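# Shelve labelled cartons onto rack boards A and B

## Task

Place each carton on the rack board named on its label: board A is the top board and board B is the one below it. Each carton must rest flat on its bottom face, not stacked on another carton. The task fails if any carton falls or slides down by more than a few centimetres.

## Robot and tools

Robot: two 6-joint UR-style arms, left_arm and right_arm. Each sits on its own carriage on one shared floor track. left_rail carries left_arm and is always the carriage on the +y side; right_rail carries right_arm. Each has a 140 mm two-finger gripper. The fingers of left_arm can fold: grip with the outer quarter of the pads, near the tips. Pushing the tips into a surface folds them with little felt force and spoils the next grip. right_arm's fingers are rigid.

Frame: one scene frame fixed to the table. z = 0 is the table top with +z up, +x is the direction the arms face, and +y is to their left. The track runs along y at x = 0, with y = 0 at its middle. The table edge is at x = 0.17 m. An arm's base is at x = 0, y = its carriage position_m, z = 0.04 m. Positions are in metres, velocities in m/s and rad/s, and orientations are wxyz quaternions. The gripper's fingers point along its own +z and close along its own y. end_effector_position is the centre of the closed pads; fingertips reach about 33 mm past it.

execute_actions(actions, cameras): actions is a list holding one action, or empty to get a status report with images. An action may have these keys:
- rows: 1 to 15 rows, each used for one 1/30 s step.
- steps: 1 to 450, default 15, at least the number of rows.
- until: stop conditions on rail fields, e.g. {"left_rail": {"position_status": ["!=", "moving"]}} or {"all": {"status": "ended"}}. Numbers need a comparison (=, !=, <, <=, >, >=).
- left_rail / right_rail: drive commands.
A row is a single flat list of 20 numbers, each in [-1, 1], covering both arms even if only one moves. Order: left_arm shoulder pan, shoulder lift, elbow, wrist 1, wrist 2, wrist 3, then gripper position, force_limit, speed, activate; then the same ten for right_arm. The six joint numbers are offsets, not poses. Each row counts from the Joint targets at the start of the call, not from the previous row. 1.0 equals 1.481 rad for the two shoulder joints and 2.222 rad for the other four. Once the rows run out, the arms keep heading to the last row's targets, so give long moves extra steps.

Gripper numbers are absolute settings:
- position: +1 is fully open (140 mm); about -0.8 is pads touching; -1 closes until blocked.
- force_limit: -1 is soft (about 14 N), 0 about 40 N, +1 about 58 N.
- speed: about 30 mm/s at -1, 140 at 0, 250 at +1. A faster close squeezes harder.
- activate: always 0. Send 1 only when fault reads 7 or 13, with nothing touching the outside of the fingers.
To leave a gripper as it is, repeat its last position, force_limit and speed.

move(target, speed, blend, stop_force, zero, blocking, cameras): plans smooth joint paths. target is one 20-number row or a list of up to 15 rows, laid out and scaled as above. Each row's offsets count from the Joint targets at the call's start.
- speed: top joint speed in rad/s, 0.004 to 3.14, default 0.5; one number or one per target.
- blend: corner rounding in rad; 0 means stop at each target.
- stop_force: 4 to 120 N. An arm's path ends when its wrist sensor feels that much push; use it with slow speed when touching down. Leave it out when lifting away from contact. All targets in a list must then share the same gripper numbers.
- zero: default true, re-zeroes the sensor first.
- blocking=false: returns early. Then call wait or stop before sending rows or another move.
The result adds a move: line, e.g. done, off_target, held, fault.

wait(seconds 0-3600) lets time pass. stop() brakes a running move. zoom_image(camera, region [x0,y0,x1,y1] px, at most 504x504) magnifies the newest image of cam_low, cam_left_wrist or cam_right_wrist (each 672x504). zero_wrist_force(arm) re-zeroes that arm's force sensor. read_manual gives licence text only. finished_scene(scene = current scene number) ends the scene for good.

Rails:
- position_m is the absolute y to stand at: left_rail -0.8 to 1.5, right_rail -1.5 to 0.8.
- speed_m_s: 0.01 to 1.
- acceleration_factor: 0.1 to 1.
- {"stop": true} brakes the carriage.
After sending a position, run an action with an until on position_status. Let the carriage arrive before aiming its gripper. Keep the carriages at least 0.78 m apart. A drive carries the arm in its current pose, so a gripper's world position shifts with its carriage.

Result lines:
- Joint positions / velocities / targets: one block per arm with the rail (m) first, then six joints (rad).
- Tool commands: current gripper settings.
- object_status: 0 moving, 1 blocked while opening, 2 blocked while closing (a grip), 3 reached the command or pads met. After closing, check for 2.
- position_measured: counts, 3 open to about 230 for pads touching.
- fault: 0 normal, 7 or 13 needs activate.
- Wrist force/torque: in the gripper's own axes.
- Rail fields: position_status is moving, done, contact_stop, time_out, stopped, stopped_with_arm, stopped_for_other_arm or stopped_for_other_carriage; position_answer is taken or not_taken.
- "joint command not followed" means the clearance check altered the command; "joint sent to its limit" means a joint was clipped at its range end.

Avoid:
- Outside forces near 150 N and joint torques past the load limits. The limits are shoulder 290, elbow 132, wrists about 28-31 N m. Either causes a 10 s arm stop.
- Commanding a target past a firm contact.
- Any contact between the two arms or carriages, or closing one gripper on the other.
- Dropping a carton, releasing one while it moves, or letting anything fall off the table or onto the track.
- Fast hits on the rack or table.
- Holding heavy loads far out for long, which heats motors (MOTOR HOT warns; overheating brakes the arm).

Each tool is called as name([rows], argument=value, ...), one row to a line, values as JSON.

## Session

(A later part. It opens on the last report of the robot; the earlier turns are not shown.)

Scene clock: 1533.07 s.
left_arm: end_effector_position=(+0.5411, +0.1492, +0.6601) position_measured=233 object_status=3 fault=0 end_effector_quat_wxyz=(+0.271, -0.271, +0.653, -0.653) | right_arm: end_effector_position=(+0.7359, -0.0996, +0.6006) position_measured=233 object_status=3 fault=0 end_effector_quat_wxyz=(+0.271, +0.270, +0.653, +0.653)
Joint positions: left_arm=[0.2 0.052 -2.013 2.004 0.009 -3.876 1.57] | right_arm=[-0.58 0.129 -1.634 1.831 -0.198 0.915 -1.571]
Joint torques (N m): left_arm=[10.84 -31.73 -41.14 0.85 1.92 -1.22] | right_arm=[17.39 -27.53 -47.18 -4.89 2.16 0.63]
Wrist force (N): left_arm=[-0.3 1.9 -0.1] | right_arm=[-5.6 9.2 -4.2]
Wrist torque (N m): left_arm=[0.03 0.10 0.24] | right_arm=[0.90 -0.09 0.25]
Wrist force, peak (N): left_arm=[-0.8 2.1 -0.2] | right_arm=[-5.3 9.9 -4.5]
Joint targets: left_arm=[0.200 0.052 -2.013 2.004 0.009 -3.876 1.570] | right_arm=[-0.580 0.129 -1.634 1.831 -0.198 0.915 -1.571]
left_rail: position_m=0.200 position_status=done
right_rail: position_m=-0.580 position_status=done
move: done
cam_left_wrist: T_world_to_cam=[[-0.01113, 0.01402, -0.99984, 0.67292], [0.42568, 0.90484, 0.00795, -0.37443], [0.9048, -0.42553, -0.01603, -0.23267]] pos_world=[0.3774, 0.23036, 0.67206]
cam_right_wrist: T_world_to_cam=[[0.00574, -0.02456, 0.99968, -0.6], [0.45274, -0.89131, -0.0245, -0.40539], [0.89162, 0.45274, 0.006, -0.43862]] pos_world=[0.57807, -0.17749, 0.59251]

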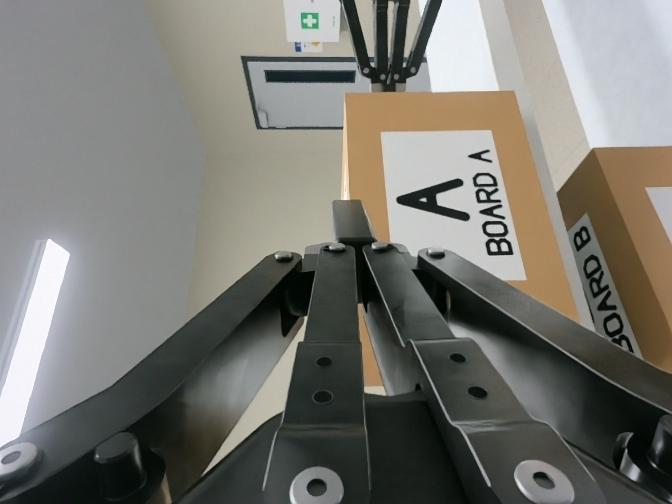

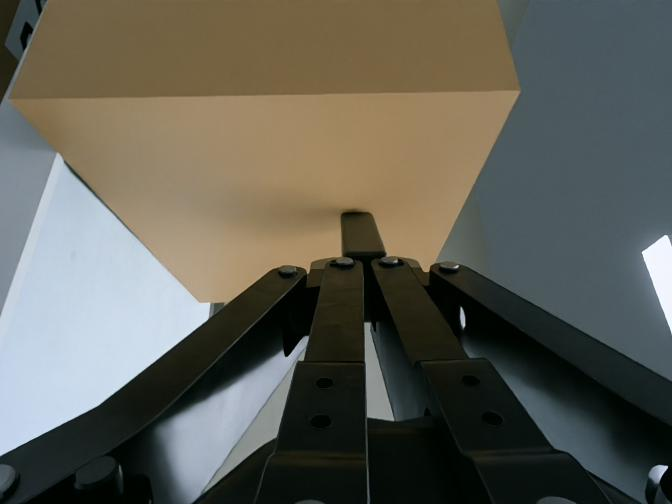

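move([
  [0,0,0,0,0,0,-1,-1,0,0,-0.0259,-0.0099,0.0064,0.0006,-0.0172,0,-1,-1,0,0],
  [-0.0351,-0.0871,0.0749,-0.0169,-0.0230,0,-1,-1,0,0,-0.0871,-0.3430,0.1528,0.0763,-0.0583,0,-1,-1,0,0],
], speed=[0.15,0.4], blend=[0.01,0])

execute_actions([
  {"right_rail":{"position_m":-0.925},"steps":120,"until":{"right_rail":{"position_status":["!=","moving"]}}},
])

execute_actions([
  {"left_rail":{"position_m":-0.14},"steps":120,"until":{"left_rail":{"position_status":["!=","moving"]}}},
], cameras=["cam_right_wrist"])

Scene clock: 1565.87 s.
left_arm: end_effector_position=(+0.4811, +0.1332, +0.6004) position_measured=233 object_status=3 fault=0 end_effector_quat_wxyz=(+0.271, -0.270, +0.653, -0.653) | right_arm: end_effector_position=(+0.4808, -0.1650, +0.5998) position_measured=233 object_status=3 fault=0 end_effector_quat_wxyz=(+0.271, +0.270, +0.653, +0.653)
Joint positions: left_arm=[0.2 0 -2.142 2.17 -0.029 -3.927 1.57] | right_arm=[-0.58 0 -2.142 2.171 -0.028 0.785 -1.571]
Joint torques (N m): left_arm=[-13.67 -23.19 -39.43 -5.22 -2.81 -1.61] | right_arm=[-15.42 -11.64 -36.57 1.45 -3 0.83]
Wrist force (N): left_arm=[-0.2 2.0 -0.4] | right_arm=[-0.7 4.1 2.0]
Wrist torque (N m): left_arm=[0.05 0.08 0.25] | right_arm=[1.14 -0.03 0.12]
Wrist force, peak (N): left_arm=[0.1 2.7 -0.6] | right_arm=[-5.4 10.0 -4.6]
Joint targets: left_arm=[0.200 0.000 -2.142 2.170 -0.029 -3.927 1.570] | right_arm=[-0.580 0.000 -2.142 2.171 -0.028 0.785 -1.571]
left_rail: position_m=0.200 position_status=done
right_rail: position_m=-0.580 position_status=done
move: done

Scene clock: 1567.57 s.
left_arm: end_effector_position=(+0.4810, +0.1332, +0.6004) position_measured=233 object_status=3 fault=0 end_effector_quat_wxyz=(+0.271, -0.270, +0.653, -0.653) | right_arm: end_effector_position=(+0.4807, -0.5100, +0.5998) position_measured=233 object_status=3 fault=0 end_effector_quat_wxyz=(+0.271, +0.270, +0.653, +0.653)
Joint positions: left_arm=[0.2 0 -2.142 2.17 -0.029 -3.927 1.57] | right_arm=[-0.925 0 -2.142 2.171 -0.028 0.785 -1.571]
Joint torques (N m): left_arm=[-14.6 -21.05 -40.25 -5.27 -2.45 -1.05] | right_arm=[-13.47 -9.4 -39.11 0.3 -1.54 1.05]
Wrist force (N): left_arm=[-0.5 1.8 -0.1] | right_arm=[-0.6 4.5 1.6]
Wrist torque (N m): left_arm=[0.03 0.14 0.25] | right_arm=[1.21 -0.04 0.12]
Wrist force, peak (N): left_arm=[-0.4 2.1 -0.4] | right_arm=[0.0 4.7 2.5]
Joint targets: left_arm=[0.200 0.000 -2.142 2.170 -0.029 -3.927 1.570] | right_arm=[-0.925 0.000 -2.142 2.171 -0.028 0.785 -1.571]
Tool commands: left_gripper/position=-1.0 left_gripper/force_limit=-1.0 left_gripper/speed=+0.0 left_gripper/activate=+0.0 right_gripper/position=-1.0 right_gripper/force_limit=-1.0 right_gripper/speed=+0.0 right_gripper/activate=+0.0
left_rail: position_m=0.200 position_status=done
right_rail: position_m=-0.925 position_status=done

Scene clock: 1569.27 s.
left_arm: end_effector_position=(+0.4811, -0.2068, +0.6004) position_measured=233 object_status=3 fault=0 end_effector_quat_wxyz=(+0.271, -0.270, +0.653, -0.653) | right_arm: end_effector_position=(+0.4807, -0.5100, +0.5998) position_measured=233 object_status=3 fault=0 end_effector_quat_wxyz=(+0.271, +0.270, +0.653, +0.653)
Joint positions: left_arm=[-0.14 0 -2.142 2.17 -0.029 -3.927 1.57] | right_arm=[-0.925 0 -2.142 2.171 -0.028 0.785 -1.571]
Joint torques (N m): left_arm=[-11.34 -17.99 -44.77 -4.27 1.15 -0.79] | right_arm=[-10.71 -8.4 -42.17 -0.94 -0.17 0.73]
Wrist force (N): left_arm=[-0.2 2.1 -0.1] | right_arm=[-1.0 4.2 1.7]
Wrist torque (N m): left_arm=[0.08 0.09 0.24] | right_arm=[1.15 0.05 0.12]
Wrist force, peak (N): left_arm=[-1.3 2.0 -1.4] | right_arm=[-0.7 4.8 1.7]
Joint targets: left_arm=[-0.140 0.000 -2.142 2.170 -0.029 -3.927 1.570] | right_arm=[-0.925 0.000 -2.142 2.171 -0.028 0.785 -1.571]
Tool commands: left_gripper/position=-1.0 left_gripper/force_limit=-1.0 left_gripper/speed=+0.0 left_gripper/activate=+0.0 right_gripper/position=-1.0 right_gripper/force_limit=-1.0 right_gripper/speed=+0.0 right_gripper/activate=+0.0
left_rail: position_m=-0.140 position_status=done
right_rail: position_m=-0.925 position_status=done
cam_right_wrist: T_world_to_cam=[[0.00669, -0.02441, 0.99968, -0.60823], [0.45315, -0.89109, -0.02479, -0.65567], [0.89141, 0.45318, 0.0051, -0.02432]] pos_world=[0.32287, -0.58808, 0.59191]

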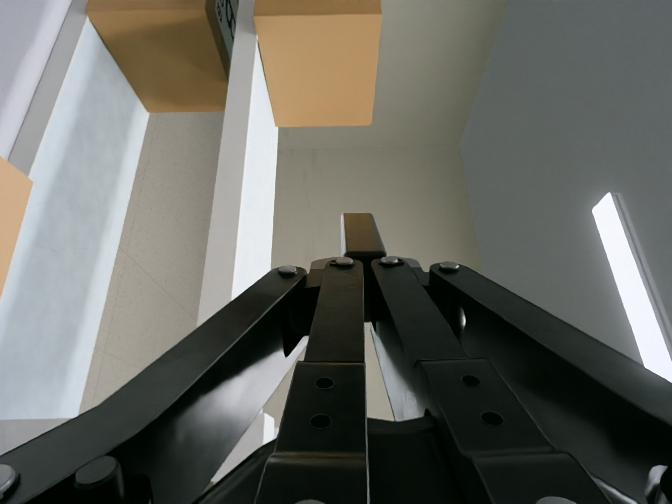

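move([
  [-0.2431,0,0,0,-0.1621,0,-1,-1,0,0,-0.4637,0,0,0,-0.3089,0,-1,-1,0,0],
  [-0.2431,0.1890,0.2023,-0.3279,-0.1621,0,-1,-1,0,0,-0.4637,0.1675,0.2099,-0.3220,-0.3089,0,-1,-1,0,0],
], speed=0.4, blend=[0.02,0], cameras=["cam_left_wrist","cam_right_wrist"])

Scene clock: 1586.73 s.
left_arm: end_effector_position=(+0.5262, -0.3023, +0.2950) position_measured=233 object_status=3 fault=0 end_effector_quat_wxyz=(+0.270, -0.271, +0.653, -0.653) | right_arm: end_effector_position=(+0.5263, -0.6932, +0.2952) position_measured=233 object_status=3 fault=0 end_effector_quat_wxyz=(+0.271, +0.270, +0.653, +0.653)
Joint positions: left_arm=[-0.14 -0.36 -1.862 2.619 -0.757 -4.287 1.57] | right_arm=[-0.925 -0.687 -1.894 2.637 -0.743 0.099 -1.571]
Joint torques (N m): left_arm=[-15 8.83 -27.09 -6.43 -2.5 -1.3] | right_arm=[-13.7 7.21 -22.02 -3.98 -2 0.98]
Wrist force (N): left_arm=[-0.1 1.7 0.0] | right_arm=[-0.6 3.8 2.7]
Wrist torque (N m): left_arm=[0.03 0.06 0.24] | right_arm=[1.05 -0.02 0.19]
Wrist force, peak (N): left_arm=[-0.1 3.3 -0.9] | right_arm=[-1.0 6.0 0.9]
Joint targets: left_arm=[-0.140 -0.360 -1.862 2.620 -0.757 -4.287 1.570] | right_arm=[-0.925 -0.687 -1.894 2.637 -0.744 0.099 -1.571]
left_rail: position_m=-0.140 position_status=done
right_rail: position_m=-0.925 position_status=done
move: done
cam_left_wrist: T_world_to_cam=[[-0.01183, 0.01414, -0.99983, 0.31452], [0.42637, 0.90451, 0.00774, 0.04295], [0.90447, -0.42621, -0.01673, -0.41703]] pos_world=[0.3626, -0.22104, 0.30716]
cam_right_wrist: T_world_to_cam=[[0.00582, -0.02407, 0.99969, -0.30783], [0.45274, -0.89132, -0.02409, -0.84727], [0.89162, 0.45274, 0.00571, 0.01897]] pos_world=[0.36847, -0.77118, 0.28721]

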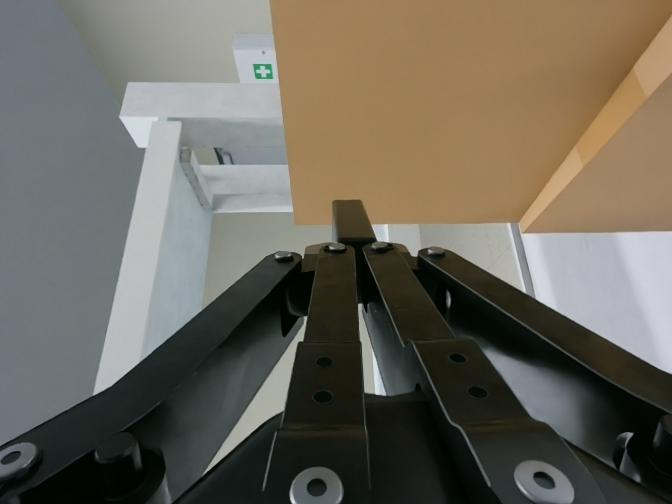

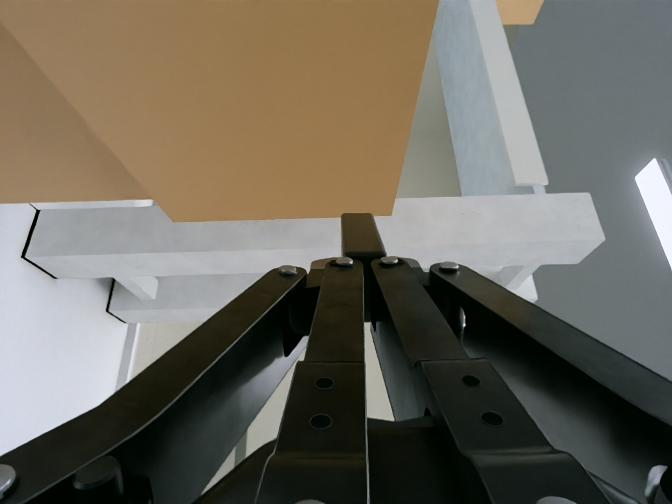

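move(target=[-0.0104,-0.0332,0.0025,0.0192,-0.0069,0,-1,-1,0,0,-0.0196,-0.0356,0.0029,0.0212,-0.0134,0,-1,-1,0,0], speed=0.2)

move(target=[-0.1385,-0.0213,0.0072,0.0070,-0.0923,0,-1,-1,0,0,0.1603,0.0111,-0.0037,-0.0037,0.1068,0,-1,-1,0,0], speed=0.06, stop_force=48, cameras=["cam_left_wrist","cam_right_wrist"])

Scene clock: 1616.43 s.
left_arm: end_effector_position=(+0.5164, -0.3024, +0.3043) position_measured=233 object_status=3 fault=0 end_effector_quat_wxyz=(+0.271, -0.271, +0.653, -0.654) | right_arm: end_effector_position=(+0.5159, -0.6927, +0.3039) position_measured=233 object_status=3 fault=0 end_effector_quat_wxyz=(+0.271, +0.270, +0.653, +0.653)
Joint positions: left_arm=[-0.14 -0.376 -1.911 2.625 -0.715 -4.303 1.57] | right_arm=[-0.925 -0.716 -1.947 2.644 -0.697 0.069 -1.571]
Joint torques (N m): left_arm=[-16.5 -32.35 -28.89 0.84 -2 -1.42] | right_arm=[-16.99 -13.21 -23.58 3.49 -2.82 1.02]
Wrist force (N): left_arm=[-0.4 1.9 -0.2] | right_arm=[-0.7 3.5 2.9]
Wrist torque (N m): left_arm=[0.04 0.12 0.24] | right_arm=[1.02 -0.02 0.16]
Wrist force, peak (N): left_arm=[-0.4 2.3 0.2] | right_arm=[-0.7 4.0 3.0]
Joint targets: left_arm=[-0.140 -0.376 -1.911 2.625 -0.715 -4.303 1.570] | right_arm=[-0.925 -0.716 -1.947 2.644 -0.696 0.069 -1.571]
left_rail: position_m=-0.140 position_status=done
right_rail: position_m=-0.925 position_status=done
move: done

Scene clock: 1621.07 s.
left_arm: end_effector_position=(+0.5169, -0.3456, +0.3044) position_measured=233 object_status=3 fault=0 end_effector_quat_wxyz=(+0.271, -0.271, +0.653, -0.654) | right_arm: end_effector_position=(+0.5169, -0.6402, +0.3040) position_measured=233 object_status=3 fault=0 end_effector_quat_wxyz=(+0.271, +0.270, +0.653, +0.653)
Joint positions: left_arm=[-0.14 -0.549 -1.938 2.639 -0.701 -4.477 1.57] | right_arm=[-0.925 -0.515 -1.933 2.637 -0.703 0.271 -1.571]
Joint torques (N m): left_arm=[-9.79 22.17 -57.96 -5.29 15.94 -1.4] | right_arm=[6.58 -18.97 -17.76 4.27 -17.25 0.73]
Wrist force (N): left_arm=[-28.6 -4.8 -28.8] | right_arm=[-32.4 -4.2 -25.6]
Wrist torque (N m): left_arm=[0.26 -0.68 0.16] | right_arm=[1.30 -0.38 0.09]
Wrist force, peak (N): left_arm=[-36.4 -6.5 -39.5] | right_arm=[-40.7 -3.5 -33.6]
Joint targets: left_arm=[-0.140 -0.549 -1.938 2.639 -0.701 -4.477 1.570] | right_arm=[-0.925 -0.515 -1.933 2.637 -0.703 0.271 -1.571]
left_rail: position_m=-0.140 position_status=done
right_rail: position_m=-0.925 position_status=done
move: contact (left_arm, right_arm); left_arm: the shoulder pan is farthest, 0.032 rad from its target; right_arm: the shoulder pan is farthest, 0.036 rad from its target
cam_left_wrist: T_world_to_cam=[[-0.01106, 0.01367, -0.99984, 0.32383], [0.42608, 0.90465, 0.00765, 0.08618], [0.90462, -0.42593, -0.01583, -0.42718]] pos_world=[0.3533, -0.26434, 0.31636]
cam_right_wrist: T_world_to_cam=[[0.00642, -0.02455, 0.99968, -0.31595], [0.45316, -0.89108, -0.02479, -0.79542], [0.89141, 0.45317, 0.0054, 0.00383]] pos_world=[0.35907, -0.71828, 0.29611]

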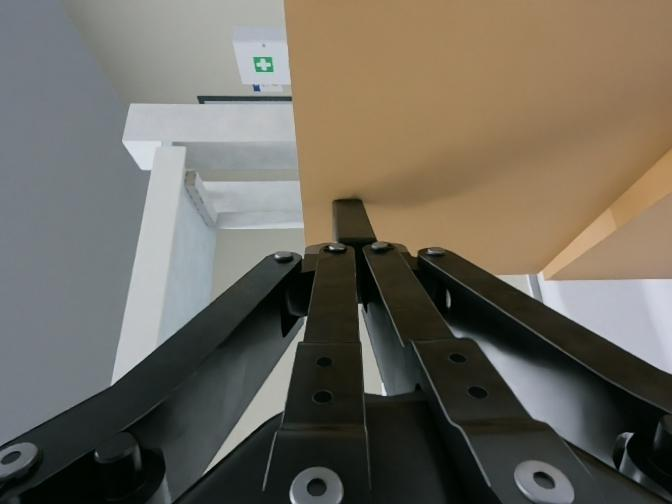

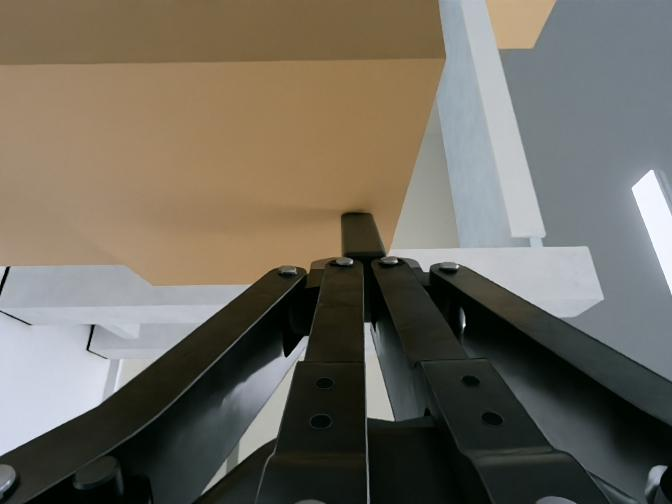

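move(target=[-0.0110,-0.0017,0.0006,0.0006,-0.0074,0,-1,-1,0,0,0.0120,0.0008,-0.0003,-0.0003,0.0080,0,-1,-1,0,0], speed=0.02, stop_force=58, zero=false)

Scene clock: 1627.07 s.
left_arm: end_effector_position=(+0.5170, -0.3461, +0.3044) position_measured=233 object_status=3 fault=0 end_effector_quat_wxyz=(+0.271, -0.271, +0.653, -0.654) | right_arm: end_effector_position=(+0.5168, -0.6396, +0.3040) position_measured=233 object_status=3 fault=0 end_effector_quat_wxyz=(+0.271, +0.270, +0.653, +0.653)
Joint positions: left_arm=[-0.14 -0.552 -1.938 2.639 -0.701 -4.479 1.57] | right_arm=[-0.925 -0.513 -1.933 2.637 -0.703 0.272 -1.571]
Joint torques (N m): left_arm=[-14.32 21.97 -60.14 -5.68 19.69 -1.59] | right_arm=[13.77 -13.32 -26.87 1.15 -21.51 0.65]
Wrist force (N): left_arm=[-36.4 -8.4 -41.2] | right_arm=[-41.7 -3.7 -34.9]
Wrist torque (N m): left_arm=[0.32 -0.85 0.12] | right_arm=[1.33 -0.58 0.09]
Wrist force, peak (N): left_arm=[-39.6 -7.7 -46.2] | right_arm=[-45.3 -4.0 -38.9]
Joint targets: left_arm=[-0.140 -0.552 -1.938 2.639 -0.701 -4.479 1.570] | right_arm=[-0.925 -0.513 -1.933 2.637 -0.703 0.272 -1.571]
left_rail: position_m=-0.140 position_status=done
right_rail: position_m=-0.925 position_status=done
move: contact (left_arm, right_arm); left_arm: the shoulder pan is farthest, 0.014 rad from its target; right_arm: the wrist 2 is farthest, 0.016 rad from its target

move([
  [0,-0.0583,-0.0262,0.0651,0,0,-1,-1,0,0,0,-0.0587,-0.0262,0.0653,0,0,-1,-1,0,0],
  [0,-0.1043,-0.0575,0.1270,0,0,-1,-1,0,0,0,-0.1047,-0.0575,0.1273,0,0,-1,-1,0,0],
], speed=0.1, blend=0.02, cameras=["cam_left_wrist","cam_right_wrist"])

Scene clock: 1668.20 s.
left_arm: end_effector_position=(+0.5170, -0.3462, +0.4000) position_measured=233 object_status=3 fault=0 end_effector_quat_wxyz=(+0.271, -0.271, +0.653, -0.654) | right_arm: end_effector_position=(+0.5168, -0.6396, +0.3998) position_measured=233 object_status=3 fault=0 end_effector_quat_wxyz=(+0.271, +0.270, +0.653, +0.653)
Joint positions: left_arm=[-0.14 -0.552 -2.092 2.511 -0.419 -4.479 1.57] | right_arm=[-0.925 -0.513 -2.088 2.509 -0.421 0.272 -1.571]
Joint torques (N m): left_arm=[-31.8 -22.36 -78.96 -4.3 18.3 -1.56] | right_arm=[19.04 -17.38 -43.79 5.9 -5.97 0.67]
Wrist force (N): left_arm=[-37.4 12.4 -36.5] | right_arm=[-39.5 -4.8 -32.8]
Wrist torque (N m): left_arm=[-0.20 -0.87 0.37] | right_arm=[1.41 -0.55 -0.03]
Wrist force, peak (N): left_arm=[-39.4 -4.9 -43.7] | right_arm=[-42.5 -4.8 -35.5]
Joint targets: left_arm=[-0.140 -0.552 -2.093 2.511 -0.419 -4.479 1.570] | right_arm=[-0.925 -0.513 -2.088 2.509 -0.421 0.272 -1.571]
left_rail: position_m=-0.140 position_status=done
right_rail: position_m=-0.925 position_status=done
move: done
cam_left_wrist: T_world_to_cam=[[-0.01088, 0.01358, -0.99985, 0.41925], [0.42608, 0.90465, 0.00765, 0.08604], [0.90462, -0.42593, -0.01563, -0.42614]] pos_world=[0.3534, -0.26504, 0.41186]
cam_right_wrist: T_world_to_cam=[[0.00656, -0.02459, 0.99968, -0.41178], [0.45324, -0.89104, -0.02489, -0.79243], [0.89137, 0.45325, 0.0053, 0.00324]] pos_world=[0.35897, -0.71768, 0.39191]

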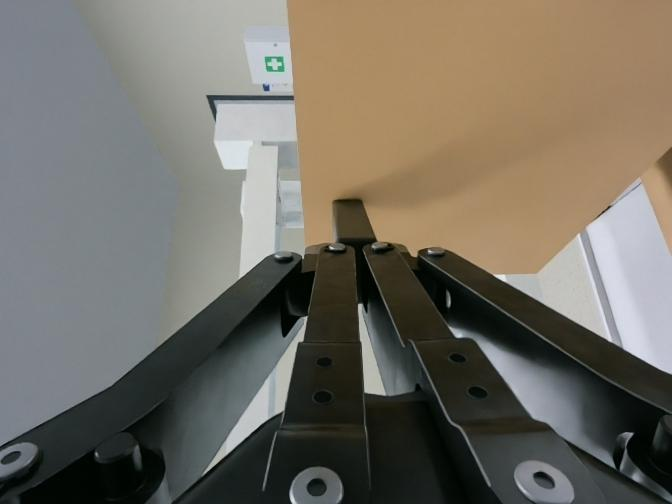

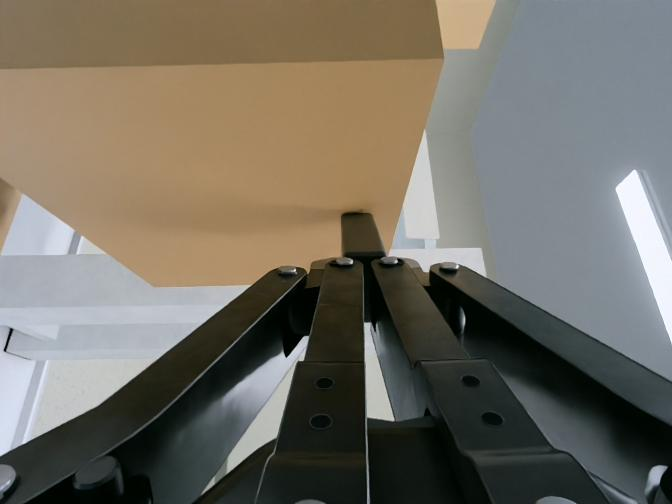

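move([
  [0.2332,0.1659,-0.0590,-0.0516,0.1554,0,-1,-1,0,0,0.2270,0.1674,-0.0601,-0.0515,0.1513,0,-1,-1,0,0],
  [0.3708,0.3000,-0.1287,-0.0713,0.2471,0,-1,-1,0,0,0.3600,0.3019,-0.1306,-0.0706,0.2399,0,-1,-1,0,0],
  [0.4601,0.4159,-0.2068,-0.0704,0.3067,0,-1,-1,0,0,0.4463,0.4179,-0.2095,-0.0691,0.2975,0,-1,-1,0,0],
], speed=0.13, blend=0.02, cameras=["cam_left_wrist","cam_right_wrist"])

Scene clock: 1685.90 s.
left_arm: end_effector_position=(+0.7512, -0.1386, +0.4002) position_measured=233 object_status=3 fault=0 end_effector_quat_wxyz=(+0.271, -0.271, +0.653, -0.653) | right_arm: end_effector_position=(+0.7510, -0.4318, +0.3998) position_measured=233 object_status=3 fault=0 end_effector_quat_wxyz=(+0.271, +0.270, +0.653, +0.653)
Joint positions: left_arm=[-0.14 0.13 -1.477 2.052 -0.576 -3.798 1.57] | right_arm=[-0.925 0.148 -1.469 2.044 -0.574 0.933 -1.571]
Joint torques (N m): left_arm=[-32.69 -42.95 -58.05 0.71 24.1 -0.98] | right_arm=[58.32 -49.3 -55.58 -1.77 -6.96 0.78]
Wrist force (N): left_arm=[-44.1 11.4 -42.8] | right_arm=[-46.0 -5.9 -39.6]
Wrist torque (N m): left_arm=[-0.19 -1.12 0.40] | right_arm=[1.41 -0.72 0.09]
Wrist force, peak (N): left_arm=[-59.8 12.2 -50.0] | right_arm=[-29.3 2.1 -98.8]
Joint targets: left_arm=[-0.140 0.130 -1.476 2.051 -0.576 -3.798 1.570] | right_arm=[-0.925 0.148 -1.469 2.043 -0.574 0.934 -1.571]
left_rail: position_m=-0.140 position_status=done
right_rail: position_m=-0.925 position_status=done
move: done
cam_left_wrist: T_world_to_cam=[[-0.01094, 0.01416, -0.99984, 0.41924], [0.42597, 0.9047, 0.00815, -0.20169], [0.90467, -0.42581, -0.01593, -0.54948]] pos_world=[0.5876, -0.05744, 0.41206]
cam_right_wrist: T_world_to_cam=[[0.00656, -0.02437, 0.99968, -0.4081], [0.45324, -0.89105, -0.02469, -0.71354], [0.89136, 0.45326, 0.0052, -0.29975]] pos_world=[0.59327, -0.50988, 0.39191]

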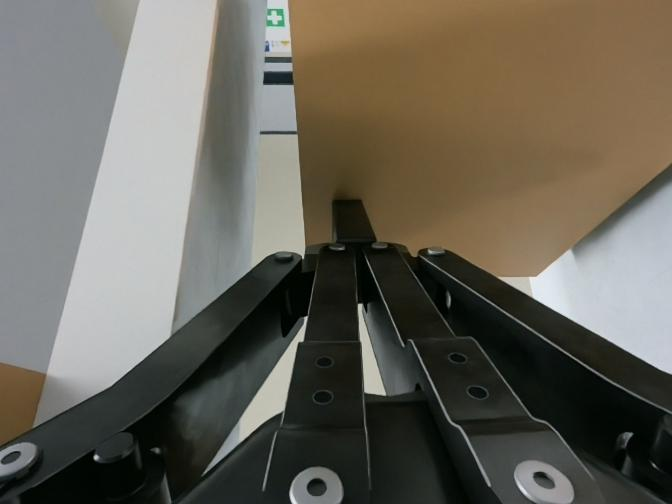

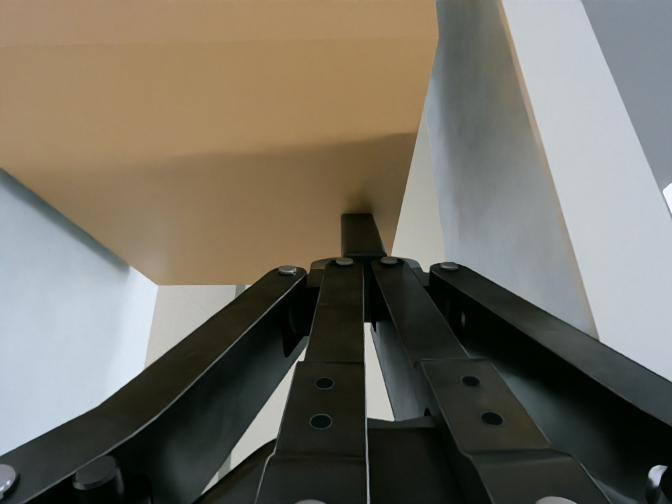

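move(target=[0,0.0139,0.0085,-0.0177,0,0,-1,-1,0,0,0,0.0139,0.0084,-0.0176,0,0,-1,-1,0,0], speed=0.012, stop_force=10, cameras=["cam_left_wrist","cam_right_wrist"])

Scene clock: 1707.63 s.
left_arm: end_effector_position=(+0.7513, -0.1385, +0.3827) position_measured=233 object_status=3 fault=0 end_effector_quat_wxyz=(+0.271, -0.271, +0.653, -0.653) | right_arm: end_effector_position=(+0.7512, -0.4317, +0.3872) position_measured=233 object_status=3 fault=0 end_effector_quat_wxyz=(+0.271, +0.270, +0.653, +0.653)
Joint positions: left_arm=[-0.14 0.13 -1.458 2.068 -0.61 -3.798 1.57] | right_arm=[-0.925 0.148 -1.456 2.055 -0.599 0.934 -1.571]
Joint torques (N m): left_arm=[-38.19 -74.67 -52.12 1.26 22.96 -1.32] | right_arm=[55.43 -62.05 -40.76 0.75 -7.01 0.76]
Wrist force (N): left_arm=[-45.0 3.3 -45.6] | right_arm=[-44.7 6.8 -38.4]
Wrist torque (N m): left_arm=[0.01 -1.08 0.25] | right_arm=[1.10 -0.70 0.25]
Wrist force, peak (N): left_arm=[-46.8 5.5 -45.2] | right_arm=[-46.1 -5.7 -39.9]
Joint targets: left_arm=[-0.140 0.130 -1.458 2.068 -0.610 -3.798 1.570] | right_arm=[-0.925 0.148 -1.456 2.055 -0.599 0.934 -1.571]
left_rail: position_m=-0.140 position_status=done
right_rail: position_m=-0.925 position_status=done
move: contact (left_arm, right_arm); right_arm: the wrist 1 is farthest, 0.014 rad from its target
cam_left_wrist: T_world_to_cam=[[-0.01095, 0.01416, -0.99984, 0.40175], [0.42597, 0.9047, 0.00815, -0.20168], [0.90467, -0.42581, -0.01593, -0.5498]] pos_world=[0.5877, -0.05734, 0.39456]
cam_right_wrist: T_world_to_cam=[[0.00638, -0.02446, 0.99968, -0.39544], [0.45332, -0.89101, -0.02469, -0.71388], [0.89132, 0.45333, 0.0054, -0.29992]] pos_world=[0.59347, -0.50978, 0.37931]

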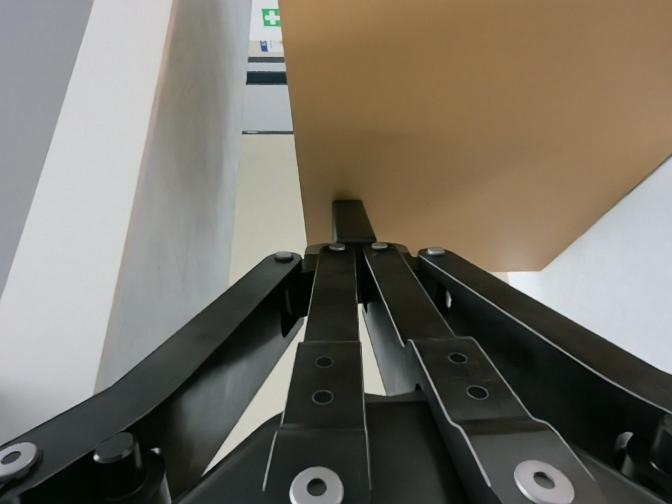

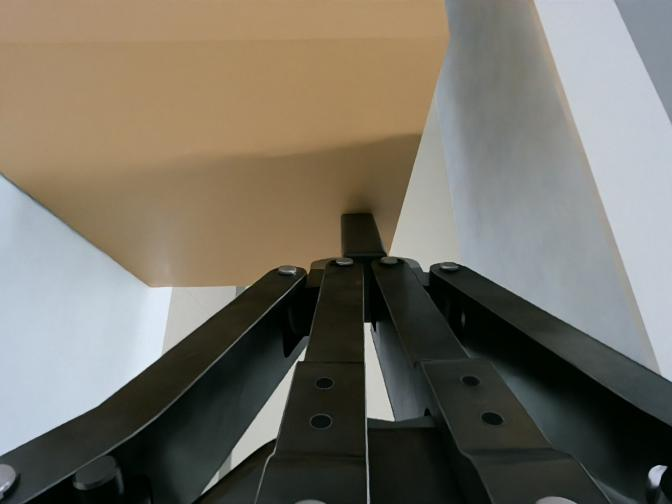

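move([
  [0.0245,0.0093,-0.0077,0.0015,0.0163,0,-1,-1,0,0,-0.0145,-0.0056,0.0044,-0.0006,-0.0097,0,-1,-1,0,0],
  [0.0295,-0.1571,0.1035,0.0012,0.0197,0,-1,-1,0,0,-0.0223,-0.2837,0.1366,0.0524,-0.0149,0,-1,-1,0,0],
  [-0.2128,-0.2052,0.1612,-0.0244,-0.1419,0,-1,-1,0,0,-0.0223,-0.2837,0.1366,0.0524,-0.0149,0,-1,-1,0,0],
], speed=[0.08,0.25,0.25], blend=[0.005,0.02,0], cameras=["cam_left_wrist","cam_right_wrist"])

Scene clock: 1734.43 s.
left_arm: end_effector_position=(+0.6010, -0.2710, +0.3505) position_measured=233 object_status=3 fault=0 end_effector_quat_wxyz=(+0.271, -0.271, +0.653, -0.653) | right_arm: end_effector_position=(+0.5406, -0.4740, +0.4201) position_measured=233 object_status=3 fault=0 end_effector_quat_wxyz=(+0.271, +0.270, +0.653, +0.653)
Joint positions: left_arm=[-0.14 -0.185 -1.762 2.426 -0.664 -4.113 1.57] | right_arm=[-0.925 0.115 -1.876 2.359 -0.483 0.9 -1.571]
Joint torques (N m): left_arm=[-16.9 -42.67 -30.82 -6.06 -2.55 -1.29] | right_arm=[-14.09 -28.81 -31.38 1.15 -3.06 0.55]
Wrist force (N): left_arm=[-0.2 2.1 -0.2] | right_arm=[5.0 5.4 -0.7]
Wrist torque (N m): left_arm=[0.09 0.10 0.26] | right_arm=[1.39 -1.33 0.14]
Wrist force, peak (N): left_arm=[-45.0 2.1 -45.9] | right_arm=[-44.8 7.5 -38.5]
Joint targets: left_arm=[-0.140 -0.185 -1.762 2.426 -0.664 -4.113 1.570] | right_arm=[-0.925 0.115 -1.876 2.359 -0.483 0.900 -1.571]
left_rail: position_m=-0.140 position_status=done
right_rail: position_m=-0.925 position_status=done
move: done
cam_left_wrist: T_world_to_cam=[[-0.01094, 0.01394, -0.99984, 0.36974], [0.42589, 0.90474, 0.00795, -0.01736], [0.90471, -0.42573, -0.01583, -0.47071]] pos_world=[0.4373, -0.18984, 0.36236]
cam_right_wrist: T_world_to_cam=[[0.00616, -0.02446, 0.99968, -0.42784], [0.45337, -0.89098, -0.02459, -0.65534], [0.8913, 0.45338, 0.0056, -0.09326]] pos_world=[0.38287, -0.55208, 0.41211]

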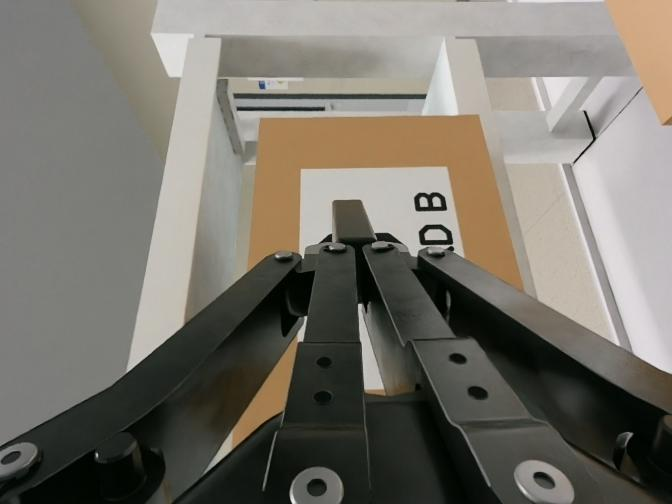

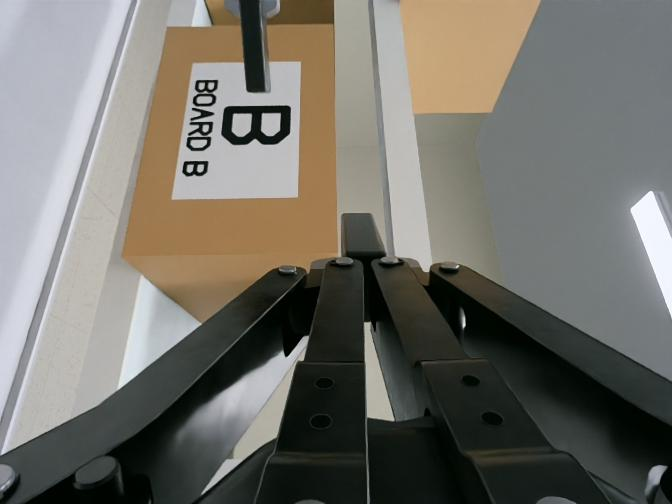

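move(target=[0.0178,0.0751,-0.0408,-0.0093,0.0119,0,-1,-1,0,0,0,0,0,0,0,0,-1,-1,0,0], speed=0.05, stop_force=25, cameras=["cam_right_wrist"])

Scene clock: 1749.97 s.
left_arm: end_effector_position=(+0.6573, -0.2711, +0.3505) position_measured=233 object_status=3 fault=0 end_effector_quat_wxyz=(+0.271, -0.271, +0.653, -0.653) | right_arm: end_effector_position=(+0.5406, -0.4740, +0.4201) position_measured=233 object_status=3 fault=0 end_effector_quat_wxyz=(+0.271, +0.270, +0.653, +0.653)
Joint positions: left_arm=[-0.14 -0.159 -1.651 2.335 -0.685 -4.086 1.57] | right_arm=[-0.925 0.115 -1.876 2.359 -0.483 0.9 -1.571]
Joint torques (N m): left_arm=[13.04 -7.29 -52.18 -4.98 0.84 -1.37] | right_arm=[-9.91 -27.92 -31.13 0.98 -3.02 1.16]
Wrist force (N): left_arm=[4.3 -3.1 -4.8] | right_arm=[5.1 5.4 -0.5]
Wrist torque (N m): left_arm=[0.15 0.22 0.32] | right_arm=[1.37 -1.35 0.14]
Wrist force, peak (N): left_arm=[4.4 -2.9 -4.9] | right_arm=[5.5 5.7 -0.6]
Joint targets: left_arm=[-0.140 -0.159 -1.651 2.335 -0.685 -4.086 1.570] | right_arm=[-0.925 0.115 -1.876 2.359 -0.483 0.900 -1.571]
left_rail: position_m=-0.140 position_status=done
right_rail: position_m=-0.925 position_status=done
move: done
cam_right_wrist: T_world_to_cam=[[0.00616, -0.02446, 0.99968, -0.42784], [0.45337, -0.89098, -0.02459, -0.65534], [0.8913, 0.45338, 0.0056, -0.09326]] pos_world=[0.38287, -0.55208, 0.41211]

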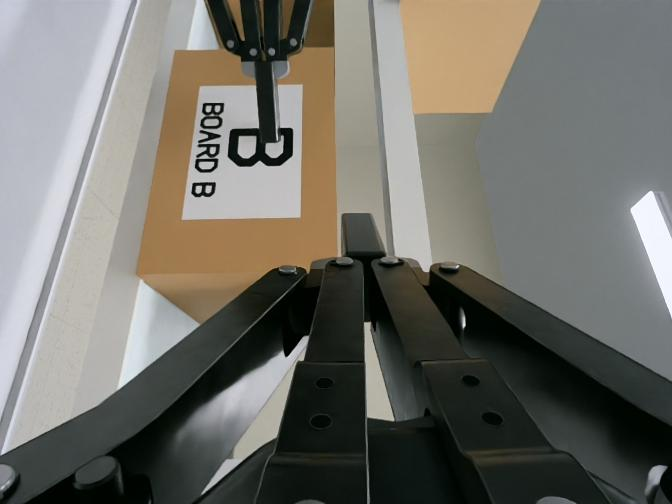

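move([
  [-0.1214,-0.2806,0.0740,0.1135,-0.0809,0,-1,-1,0,0,-0.5430,-0.1594,0.0718,0.0344,-0.3617,0,-1,-1,0,0],
  [-0.1214,-0.0834,0.1568,-0.1007,-0.0809,0,-1,-1,0,0,-0.5430,0.0399,0.1577,-0.1843,-0.3617,0,-1,-1,0,0],
], speed=0.4, blend=[0.02,0], cameras=["cam_left_wrist","cam_right_wrist"])

Scene clock: 1768.20 s.
left_arm: end_effector_position=(+0.5130, -0.2920, +0.2499) position_measured=233 object_status=3 fault=0 end_effector_quat_wxyz=(+0.271, -0.271, +0.653, -0.653) | right_arm: end_effector_position=(+0.5133, -0.6830, +0.2503) position_measured=233 object_status=3 fault=0 end_effector_quat_wxyz=(+0.271, +0.270, +0.653, +0.653)
Joint positions: left_arm=[-0.14 -0.339 -1.775 2.684 -0.909 -4.266 1.57] | right_arm=[-0.925 -0.689 -1.817 2.709 -0.892 0.097 -1.571]
Joint torques (N m): left_arm=[-11.26 6.99 -22.47 -6.54 -2.53 -1.4] | right_arm=[-15.12 5.94 -17.95 -3.95 -2.47 1.09]
Wrist force (N): left_arm=[-0.3 1.7 -0.3] | right_arm=[5.3 4.9 0.1]
Wrist torque (N m): left_arm=[0.01 0.10 0.25] | right_arm=[1.32 -1.35 0.11]
Wrist force, peak (N): left_arm=[4.8 -3.2 -5.1] | right_arm=[7.3 5.2 -0.3]
Joint targets: left_arm=[-0.140 -0.339 -1.775 2.684 -0.909 -4.266 1.570] | right_arm=[-0.925 -0.689 -1.817 2.709 -0.892 0.097 -1.571]
left_rail: position_m=-0.140 position_status=done
right_rail: position_m=-0.925 position_status=done
move: done
cam_left_wrist: T_world_to_cam=[[-0.01193, 0.01418, -0.99983, 0.26907], [0.42601, 0.90469, 0.00774, 0.03987], [0.90464, -0.42584, -0.01683, -0.40146]] pos_world=[0.3494, -0.21084, 0.26196]
cam_right_wrist: T_world_to_cam=[[0.0061, -0.02438, 0.99968, -0.26305], [0.45277, -0.89129, -0.02449, -0.83327], [0.8916, 0.45278, 0.0056, 0.02626]] pos_world=[0.35547, -0.76098, 0.24241]

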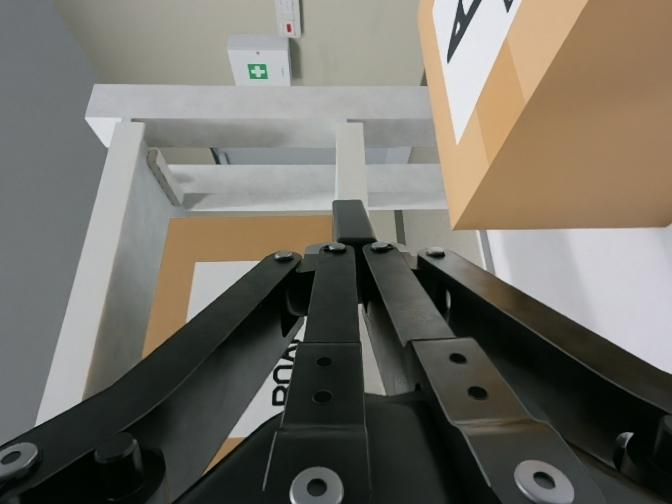

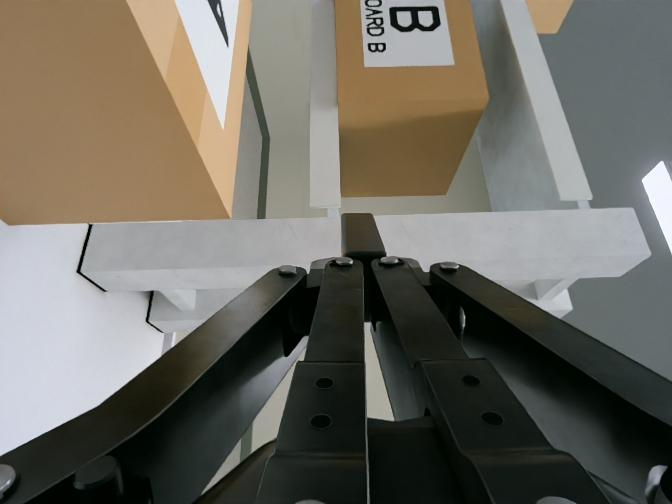

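move(target=[0.0022,0.2932,0.0312,-0.2266,0.0014,0,-1,-1,0,0,0.0040,0.3136,0.0338,-0.2428,0.0024,0,-1,-1,0,0], speed=0.3)

move(target=[-0.1483,-0.0068,0.0117,-0.0072,-0.0989,0,-1,-1,0,0,0.2055,0.0062,-0.0108,0.0067,0.1370,0,-1,-1,0,0], speed=0.06, stop_force=48)

move(target=[-0.0110,-0.0005,0.0009,-0.0005,-0.0073,0,-1,-1,0,0,0.0120,0.0004,-0.0006,0.0004,0.0080,0,-1,-1,0,0], speed=0.02, stop_force=60, zero=false, cameras=["cam_left_wrist","cam_right_wrist"])

Scene clock: 1787.27 s.
left_arm: end_effector_position=(+0.5153, -0.2920, +0.1328) position_measured=233 object_status=3 fault=0 end_effector_quat_wxyz=(+0.271, -0.271, +0.653, -0.653) | right_arm: end_effector_position=(+0.5151, -0.6828, +0.1330) position_measured=233 object_status=3 fault=0 end_effector_quat_wxyz=(+0.271, +0.270, +0.653, +0.653)
Joint positions: left_arm=[-0.14 -0.336 -1.341 2.753 -1.412 -4.263 1.57] | right_arm=[-0.925 -0.683 -1.353 2.784 -1.431 0.102 -1.571]
Joint torques (N m): left_arm=[13.48 -13.77 0.93 -6.2 1.6 -1.52] | right_arm=[12.51 -15.72 2.98 -3.51 3.13 1.11]
Wrist force (N): left_arm=[-0.5 1.7 0.0] | right_arm=[5.3 4.8 -0.1]
Wrist torque (N m): left_arm=[-0.02 0.12 0.26] | right_arm=[1.29 -1.37 0.16]
Wrist force, peak (N): left_arm=[-0.3 2.3 -0.1] | right_arm=[5.5 5.9 0.2]
Joint targets: left_arm=[-0.140 -0.336 -1.340 2.753 -1.412 -4.263 1.570] | right_arm=[-0.925 -0.683 -1.353 2.784 -1.432 0.102 -1.571]
left_rail: position_m=-0.140 position_status=done
right_rail: position_m=-0.925 position_status=done
move: done

Scene clock: 1792.27 s.
left_arm: end_effector_position=(+0.5163, -0.3320, +0.1328) position_measured=233 object_status=3 fault=0 end_effector_quat_wxyz=(+0.271, -0.271, +0.653, -0.653) | right_arm: end_effector_position=(+0.5173, -0.6266, +0.1330) position_measured=233 object_status=3 fault=0 end_effector_quat_wxyz=(+0.271, +0.270, +0.653, +0.653)
Joint positions: left_arm=[-0.14 -0.498 -1.348 2.773 -1.424 -4.426 1.57] | right_arm=[-0.925 -0.459 -1.346 2.766 -1.421 0.326 -1.571]
Joint torques (N m): left_arm=[-9.72 -10.17 -37.56 -1.25 17.57 -1.16] | right_arm=[7.51 -42.18 12.54 -2.18 -17.63 0.96]
Wrist force (N): left_arm=[-32.1 -0.9 -33.3] | right_arm=[-26.7 -2.4 -28.7]
Wrist torque (N m): left_arm=[0.07 -0.66 0.22] | right_arm=[1.62 -1.83 0.06]
Wrist force, peak (N): left_arm=[-35.6 -8.5 -44.2] | right_arm=[-34.6 -3.7 -36.8]
Joint targets: left_arm=[-0.140 -0.498 -1.348 2.773 -1.424 -4.426 1.570] | right_arm=[-0.925 -0.459 -1.346 2.766 -1.421 0.326 -1.571]
left_rail: position_m=-0.140 position_status=done
right_rail: position_m=-0.925 position_status=done
move: contact (left_arm, right_arm); left_arm: the shoulder pan is farthest, 0.058 rad from its target; right_arm: the shoulder pan is farthest, 0.081 rad from its target

Scene clock: 1793.77 s.
left_arm: end_effector_position=(+0.5164, -0.3325, +0.1328) position_measured=233 object_status=3 fault=0 end_effector_quat_wxyz=(+0.271, -0.271, +0.653, -0.653) | right_arm: end_effector_position=(+0.5172, -0.6258, +0.1330) position_measured=233 object_status=3 fault=0 end_effector_quat_wxyz=(+0.271, +0.270, +0.653, +0.653)
Joint positions: left_arm=[-0.14 -0.499 -1.348 2.773 -1.424 -4.427 1.57] | right_arm=[-0.925 -0.456 -1.346 2.766 -1.421 0.329 -1.571]
Joint torques (N m): left_arm=[-18.53 -18.93 -41.19 -5.49 22.04 -1.5] | right_arm=[12.53 -30.02 14.84 -2 -21.21 1.05]
Wrist force (N): left_arm=[-41.1 -2.3 -41.5] | right_arm=[-35.8 -5.6 -36.8]
Wrist torque (N m): left_arm=[0.11 -0.96 0.20] | right_arm=[1.69 -1.94 0.03]
Wrist force, peak (N): left_arm=[-43.2 -6.4 -47.3] | right_arm=[-38.8 -5.5 -41.3]
Joint targets: left_arm=[-0.140 -0.499 -1.348 2.773 -1.424 -4.427 1.570] | right_arm=[-0.925 -0.456 -1.346 2.766 -1.421 0.329 -1.571]
left_rail: position_m=-0.140 position_status=done
right_rail: position_m=-0.925 position_status=done
move: contact (left_arm, right_arm); left_arm: the shoulder pan is farthest, 0.015 rad from its target; right_arm: the shoulder pan is farthest, 0.015 rad from its target
cam_left_wrist: T_world_to_cam=[[-0.01203, 0.01421, -0.99983, 0.15275], [0.42561, 0.90488, 0.00774, 0.0762], [0.90483, -0.42544, -0.01693, -0.42361]] pos_world=[0.3527, -0.25134, 0.14496]
cam_right_wrist: T_world_to_cam=[[0.0061, -0.02438, 0.99968, -0.14442], [0.45293, -0.89121, -0.02449, -0.78692], [0.89153, 0.45294, 0.0056, -0.00232]] pos_world=[0.35937, -0.70378, 0.12511]

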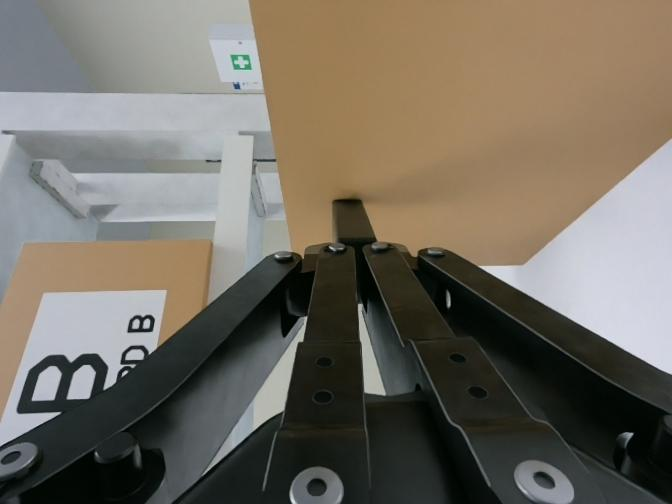

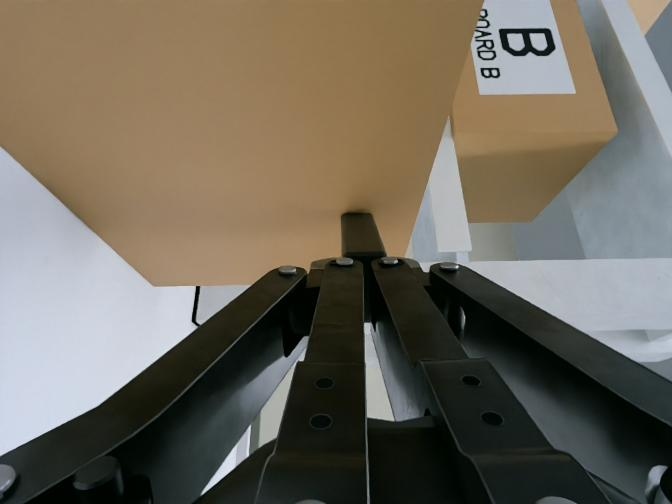

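move([
  [0,-0.2124,-0.0184,0.1599,0,0,-1,-1,0,0,0,-0.2094,-0.0181,0.1577,0,0,-1,-1,0,0],
  [0,-0.3730,-0.0537,0.3023,0,0,-1,-1,0,0,0,-0.3687,-0.0531,0.2989,0,0,-1,-1,0,0],
  [0,-0.4829,-0.1058,0.4276,0,0,-1,-1,0,0,0,-0.4785,-0.1049,0.4238,0,0,-1,-1,0,0],
  [0,-0.5398,-0.1661,0.5259,0,0,-1,-1,0,0,0,-0.5358,-0.1649,0.5220,0,0,-1,-1,0,0],
  [0,-0.5623,-0.2321,0.6068,0,0,-1,-1,0,0,0,-0.5590,-0.2307,0.6032,0,0,-1,-1,0,0],
  [0,-0.5619,-0.3032,0.6777,0,0,-1,-1,0,0,0,-0.5590,-0.3016,0.6742,0,0,-1,-1,0,0],
], speed=0.22, blend=0.03, cameras=["cam_left_wrist","cam_right_wrist"])

Scene clock: 1821.83 s.
left_arm: end_effector_position=(+0.5166, -0.3326, +0.6496) position_measured=233 object_status=3 fault=0 end_effector_quat_wxyz=(+0.271, -0.271, +0.653, -0.653) | right_arm: end_effector_position=(+0.5172, -0.6258, +0.6498) position_measured=233 object_status=3 fault=0 end_effector_quat_wxyz=(+0.271, +0.270, +0.653, +0.653)
Joint positions: left_arm=[-0.14 -0.499 -2.18 2.099 0.082 -4.427 1.57] | right_arm=[-0.925 -0.456 -2.174 2.096 0.077 0.329 -1.571]
Joint torques (N m): left_arm=[-17.66 29.18 -74.55 -4.31 6.83 -1.49] | right_arm=[17.84 -14.51 -53.71 4.64 -5.59 0.91]
Wrist force (N): left_arm=[-34.1 11.5 -34.1] | right_arm=[-30.7 -2.7 -33.2]
Wrist torque (N m): left_arm=[-0.23 -0.77 0.42] | right_arm=[1.64 -1.87 -0.03]
Wrist force, peak (N): left_arm=[-41.3 -2.8 -42.1] | right_arm=[-36.3 -3.7 -38.0]
Joint targets: left_arm=[-0.140 -0.499 -2.180 2.099 0.082 -4.427 1.570] | right_arm=[-0.925 -0.456 -2.174 2.096 0.077 0.329 -1.571]
left_rail: position_m=-0.140 position_status=done
right_rail: position_m=-0.925 position_status=done
move: done
cam_left_wrist: T_world_to_cam=[[-0.01185, 0.01413, -0.99983, 0.66928], [0.4256, 0.90488, 0.00774, 0.0722], [0.90483, -0.42544, -0.01673, -0.41522]] pos_world=[0.3529, -0.25144, 0.66166]
cam_right_wrist: T_world_to_cam=[[0.00597, -0.02433, 0.99969, -0.66088], [0.45293, -0.89121, -0.0244, -0.77433], [0.89152, 0.45294, 0.0057, -0.00528]] pos_world=[0.35937, -0.70378, 0.64181]

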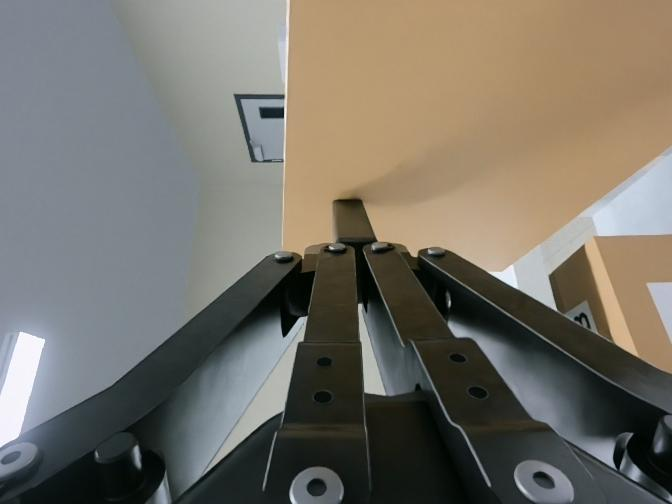

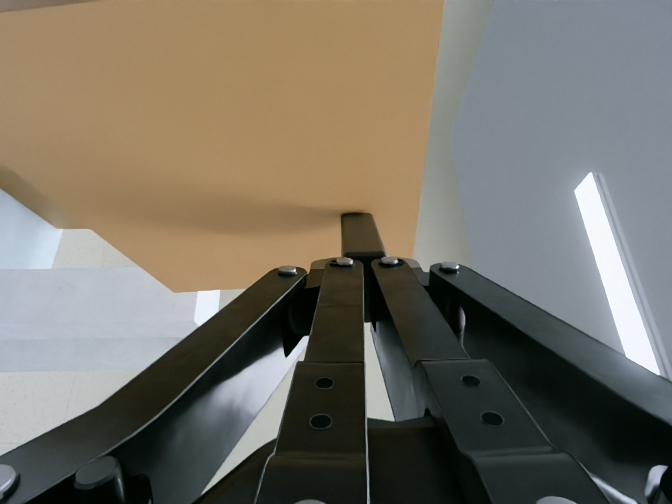

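move([
  [0.2133,0.1951,-0.0676,-0.0624,0.1422,0,-1,-1,0,0,0.2027,0.1950,-0.0685,-0.0615,0.1351,0,-1,-1,0,0],
  [0.3149,0.3635,-0.1565,-0.0858,0.2099,0,-1,-1,0,0,0.2994,0.3635,-0.1582,-0.0841,0.1995,0,-1,-1,0,0],
], speed=0.13, blend=0.02, cameras=["cam_left_wrist","cam_right_wrist"])

Scene clock: 1843.10 s.
left_arm: end_effector_position=(+0.7710, -0.2239, +0.6496) position_measured=233 object_status=3 fault=0 end_effector_quat_wxyz=(+0.271, -0.271, +0.653, -0.653) | right_arm: end_effector_position=(+0.7715, -0.5167, +0.6501) position_measured=233 object_status=3 fault=0 end_effector_quat_wxyz=(+0.271, +0.270, +0.653, +0.653)
Joint positions: left_arm=[-0.14 -0.033 -1.642 1.751 -0.109 -3.961 1.57] | right_arm=[-0.925 -0.013 -1.636 1.745 -0.109 0.773 -1.571]
Joint torques (N m): left_arm=[-31.16 -32.05 -71.47 -9.13 23.49 -1.68] | right_arm=[62.66 -44.39 -56.29 -8.9 -7.06 0.9]
Wrist force (N): left_arm=[-44.3 11.7 -43.2] | right_arm=[-41.0 -3.5 -42.4]
Wrist torque (N m): left_arm=[-0.17 -1.10 0.44] | right_arm=[1.63 -2.15 -0.01]
Wrist force, peak (N): left_arm=[-47.6 12.1 -46.7] | right_arm=[-44.0 -3.1 -45.9]
Joint targets: left_arm=[-0.140 -0.033 -1.642 1.751 -0.109 -3.961 1.570] | right_arm=[-0.925 -0.013 -1.635 1.745 -0.109 0.773 -1.571]
left_rail: position_m=-0.140 position_status=done
right_rail: position_m=-0.925 position_status=done
move: done
cam_left_wrist: T_world_to_cam=[[-0.01189, 0.01404, -0.99983, 0.67088], [0.4256, 0.90488, 0.00764, -0.13431], [0.90483, -0.42544, -0.01673, -0.59929]] pos_world=[0.6074, -0.14284, 0.66176]
cam_right_wrist: T_world_to_cam=[[0.00602, -0.02442, 0.99968, -0.66012], [0.45313, -0.89111, -0.0245, -0.79236], [0.89142, 0.45314, 0.0057, -0.28118]] pos_world=[0.61367, -0.59478, 0.64211]

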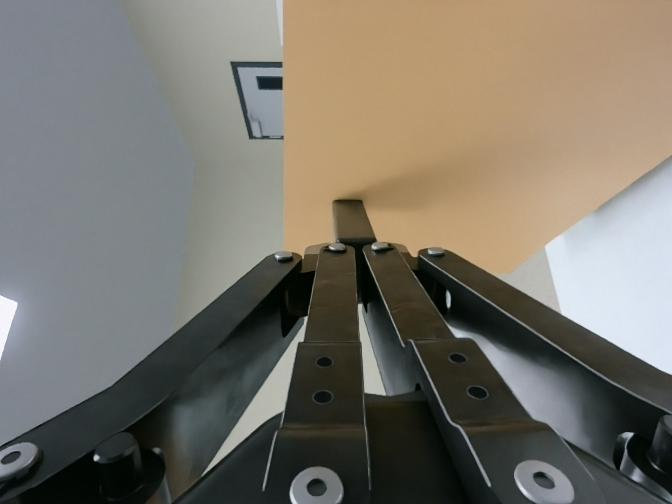

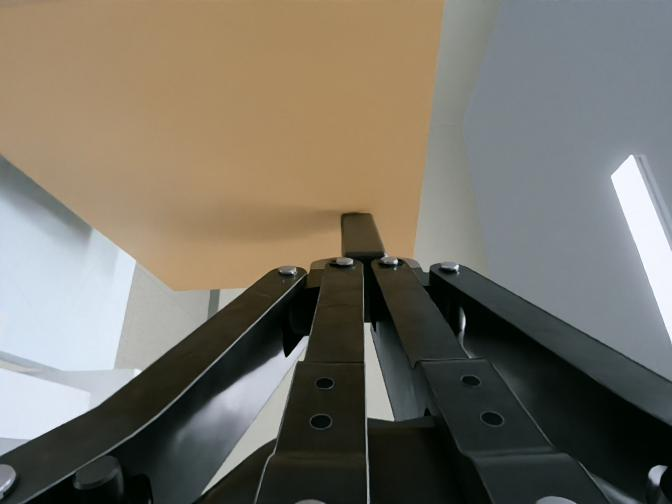

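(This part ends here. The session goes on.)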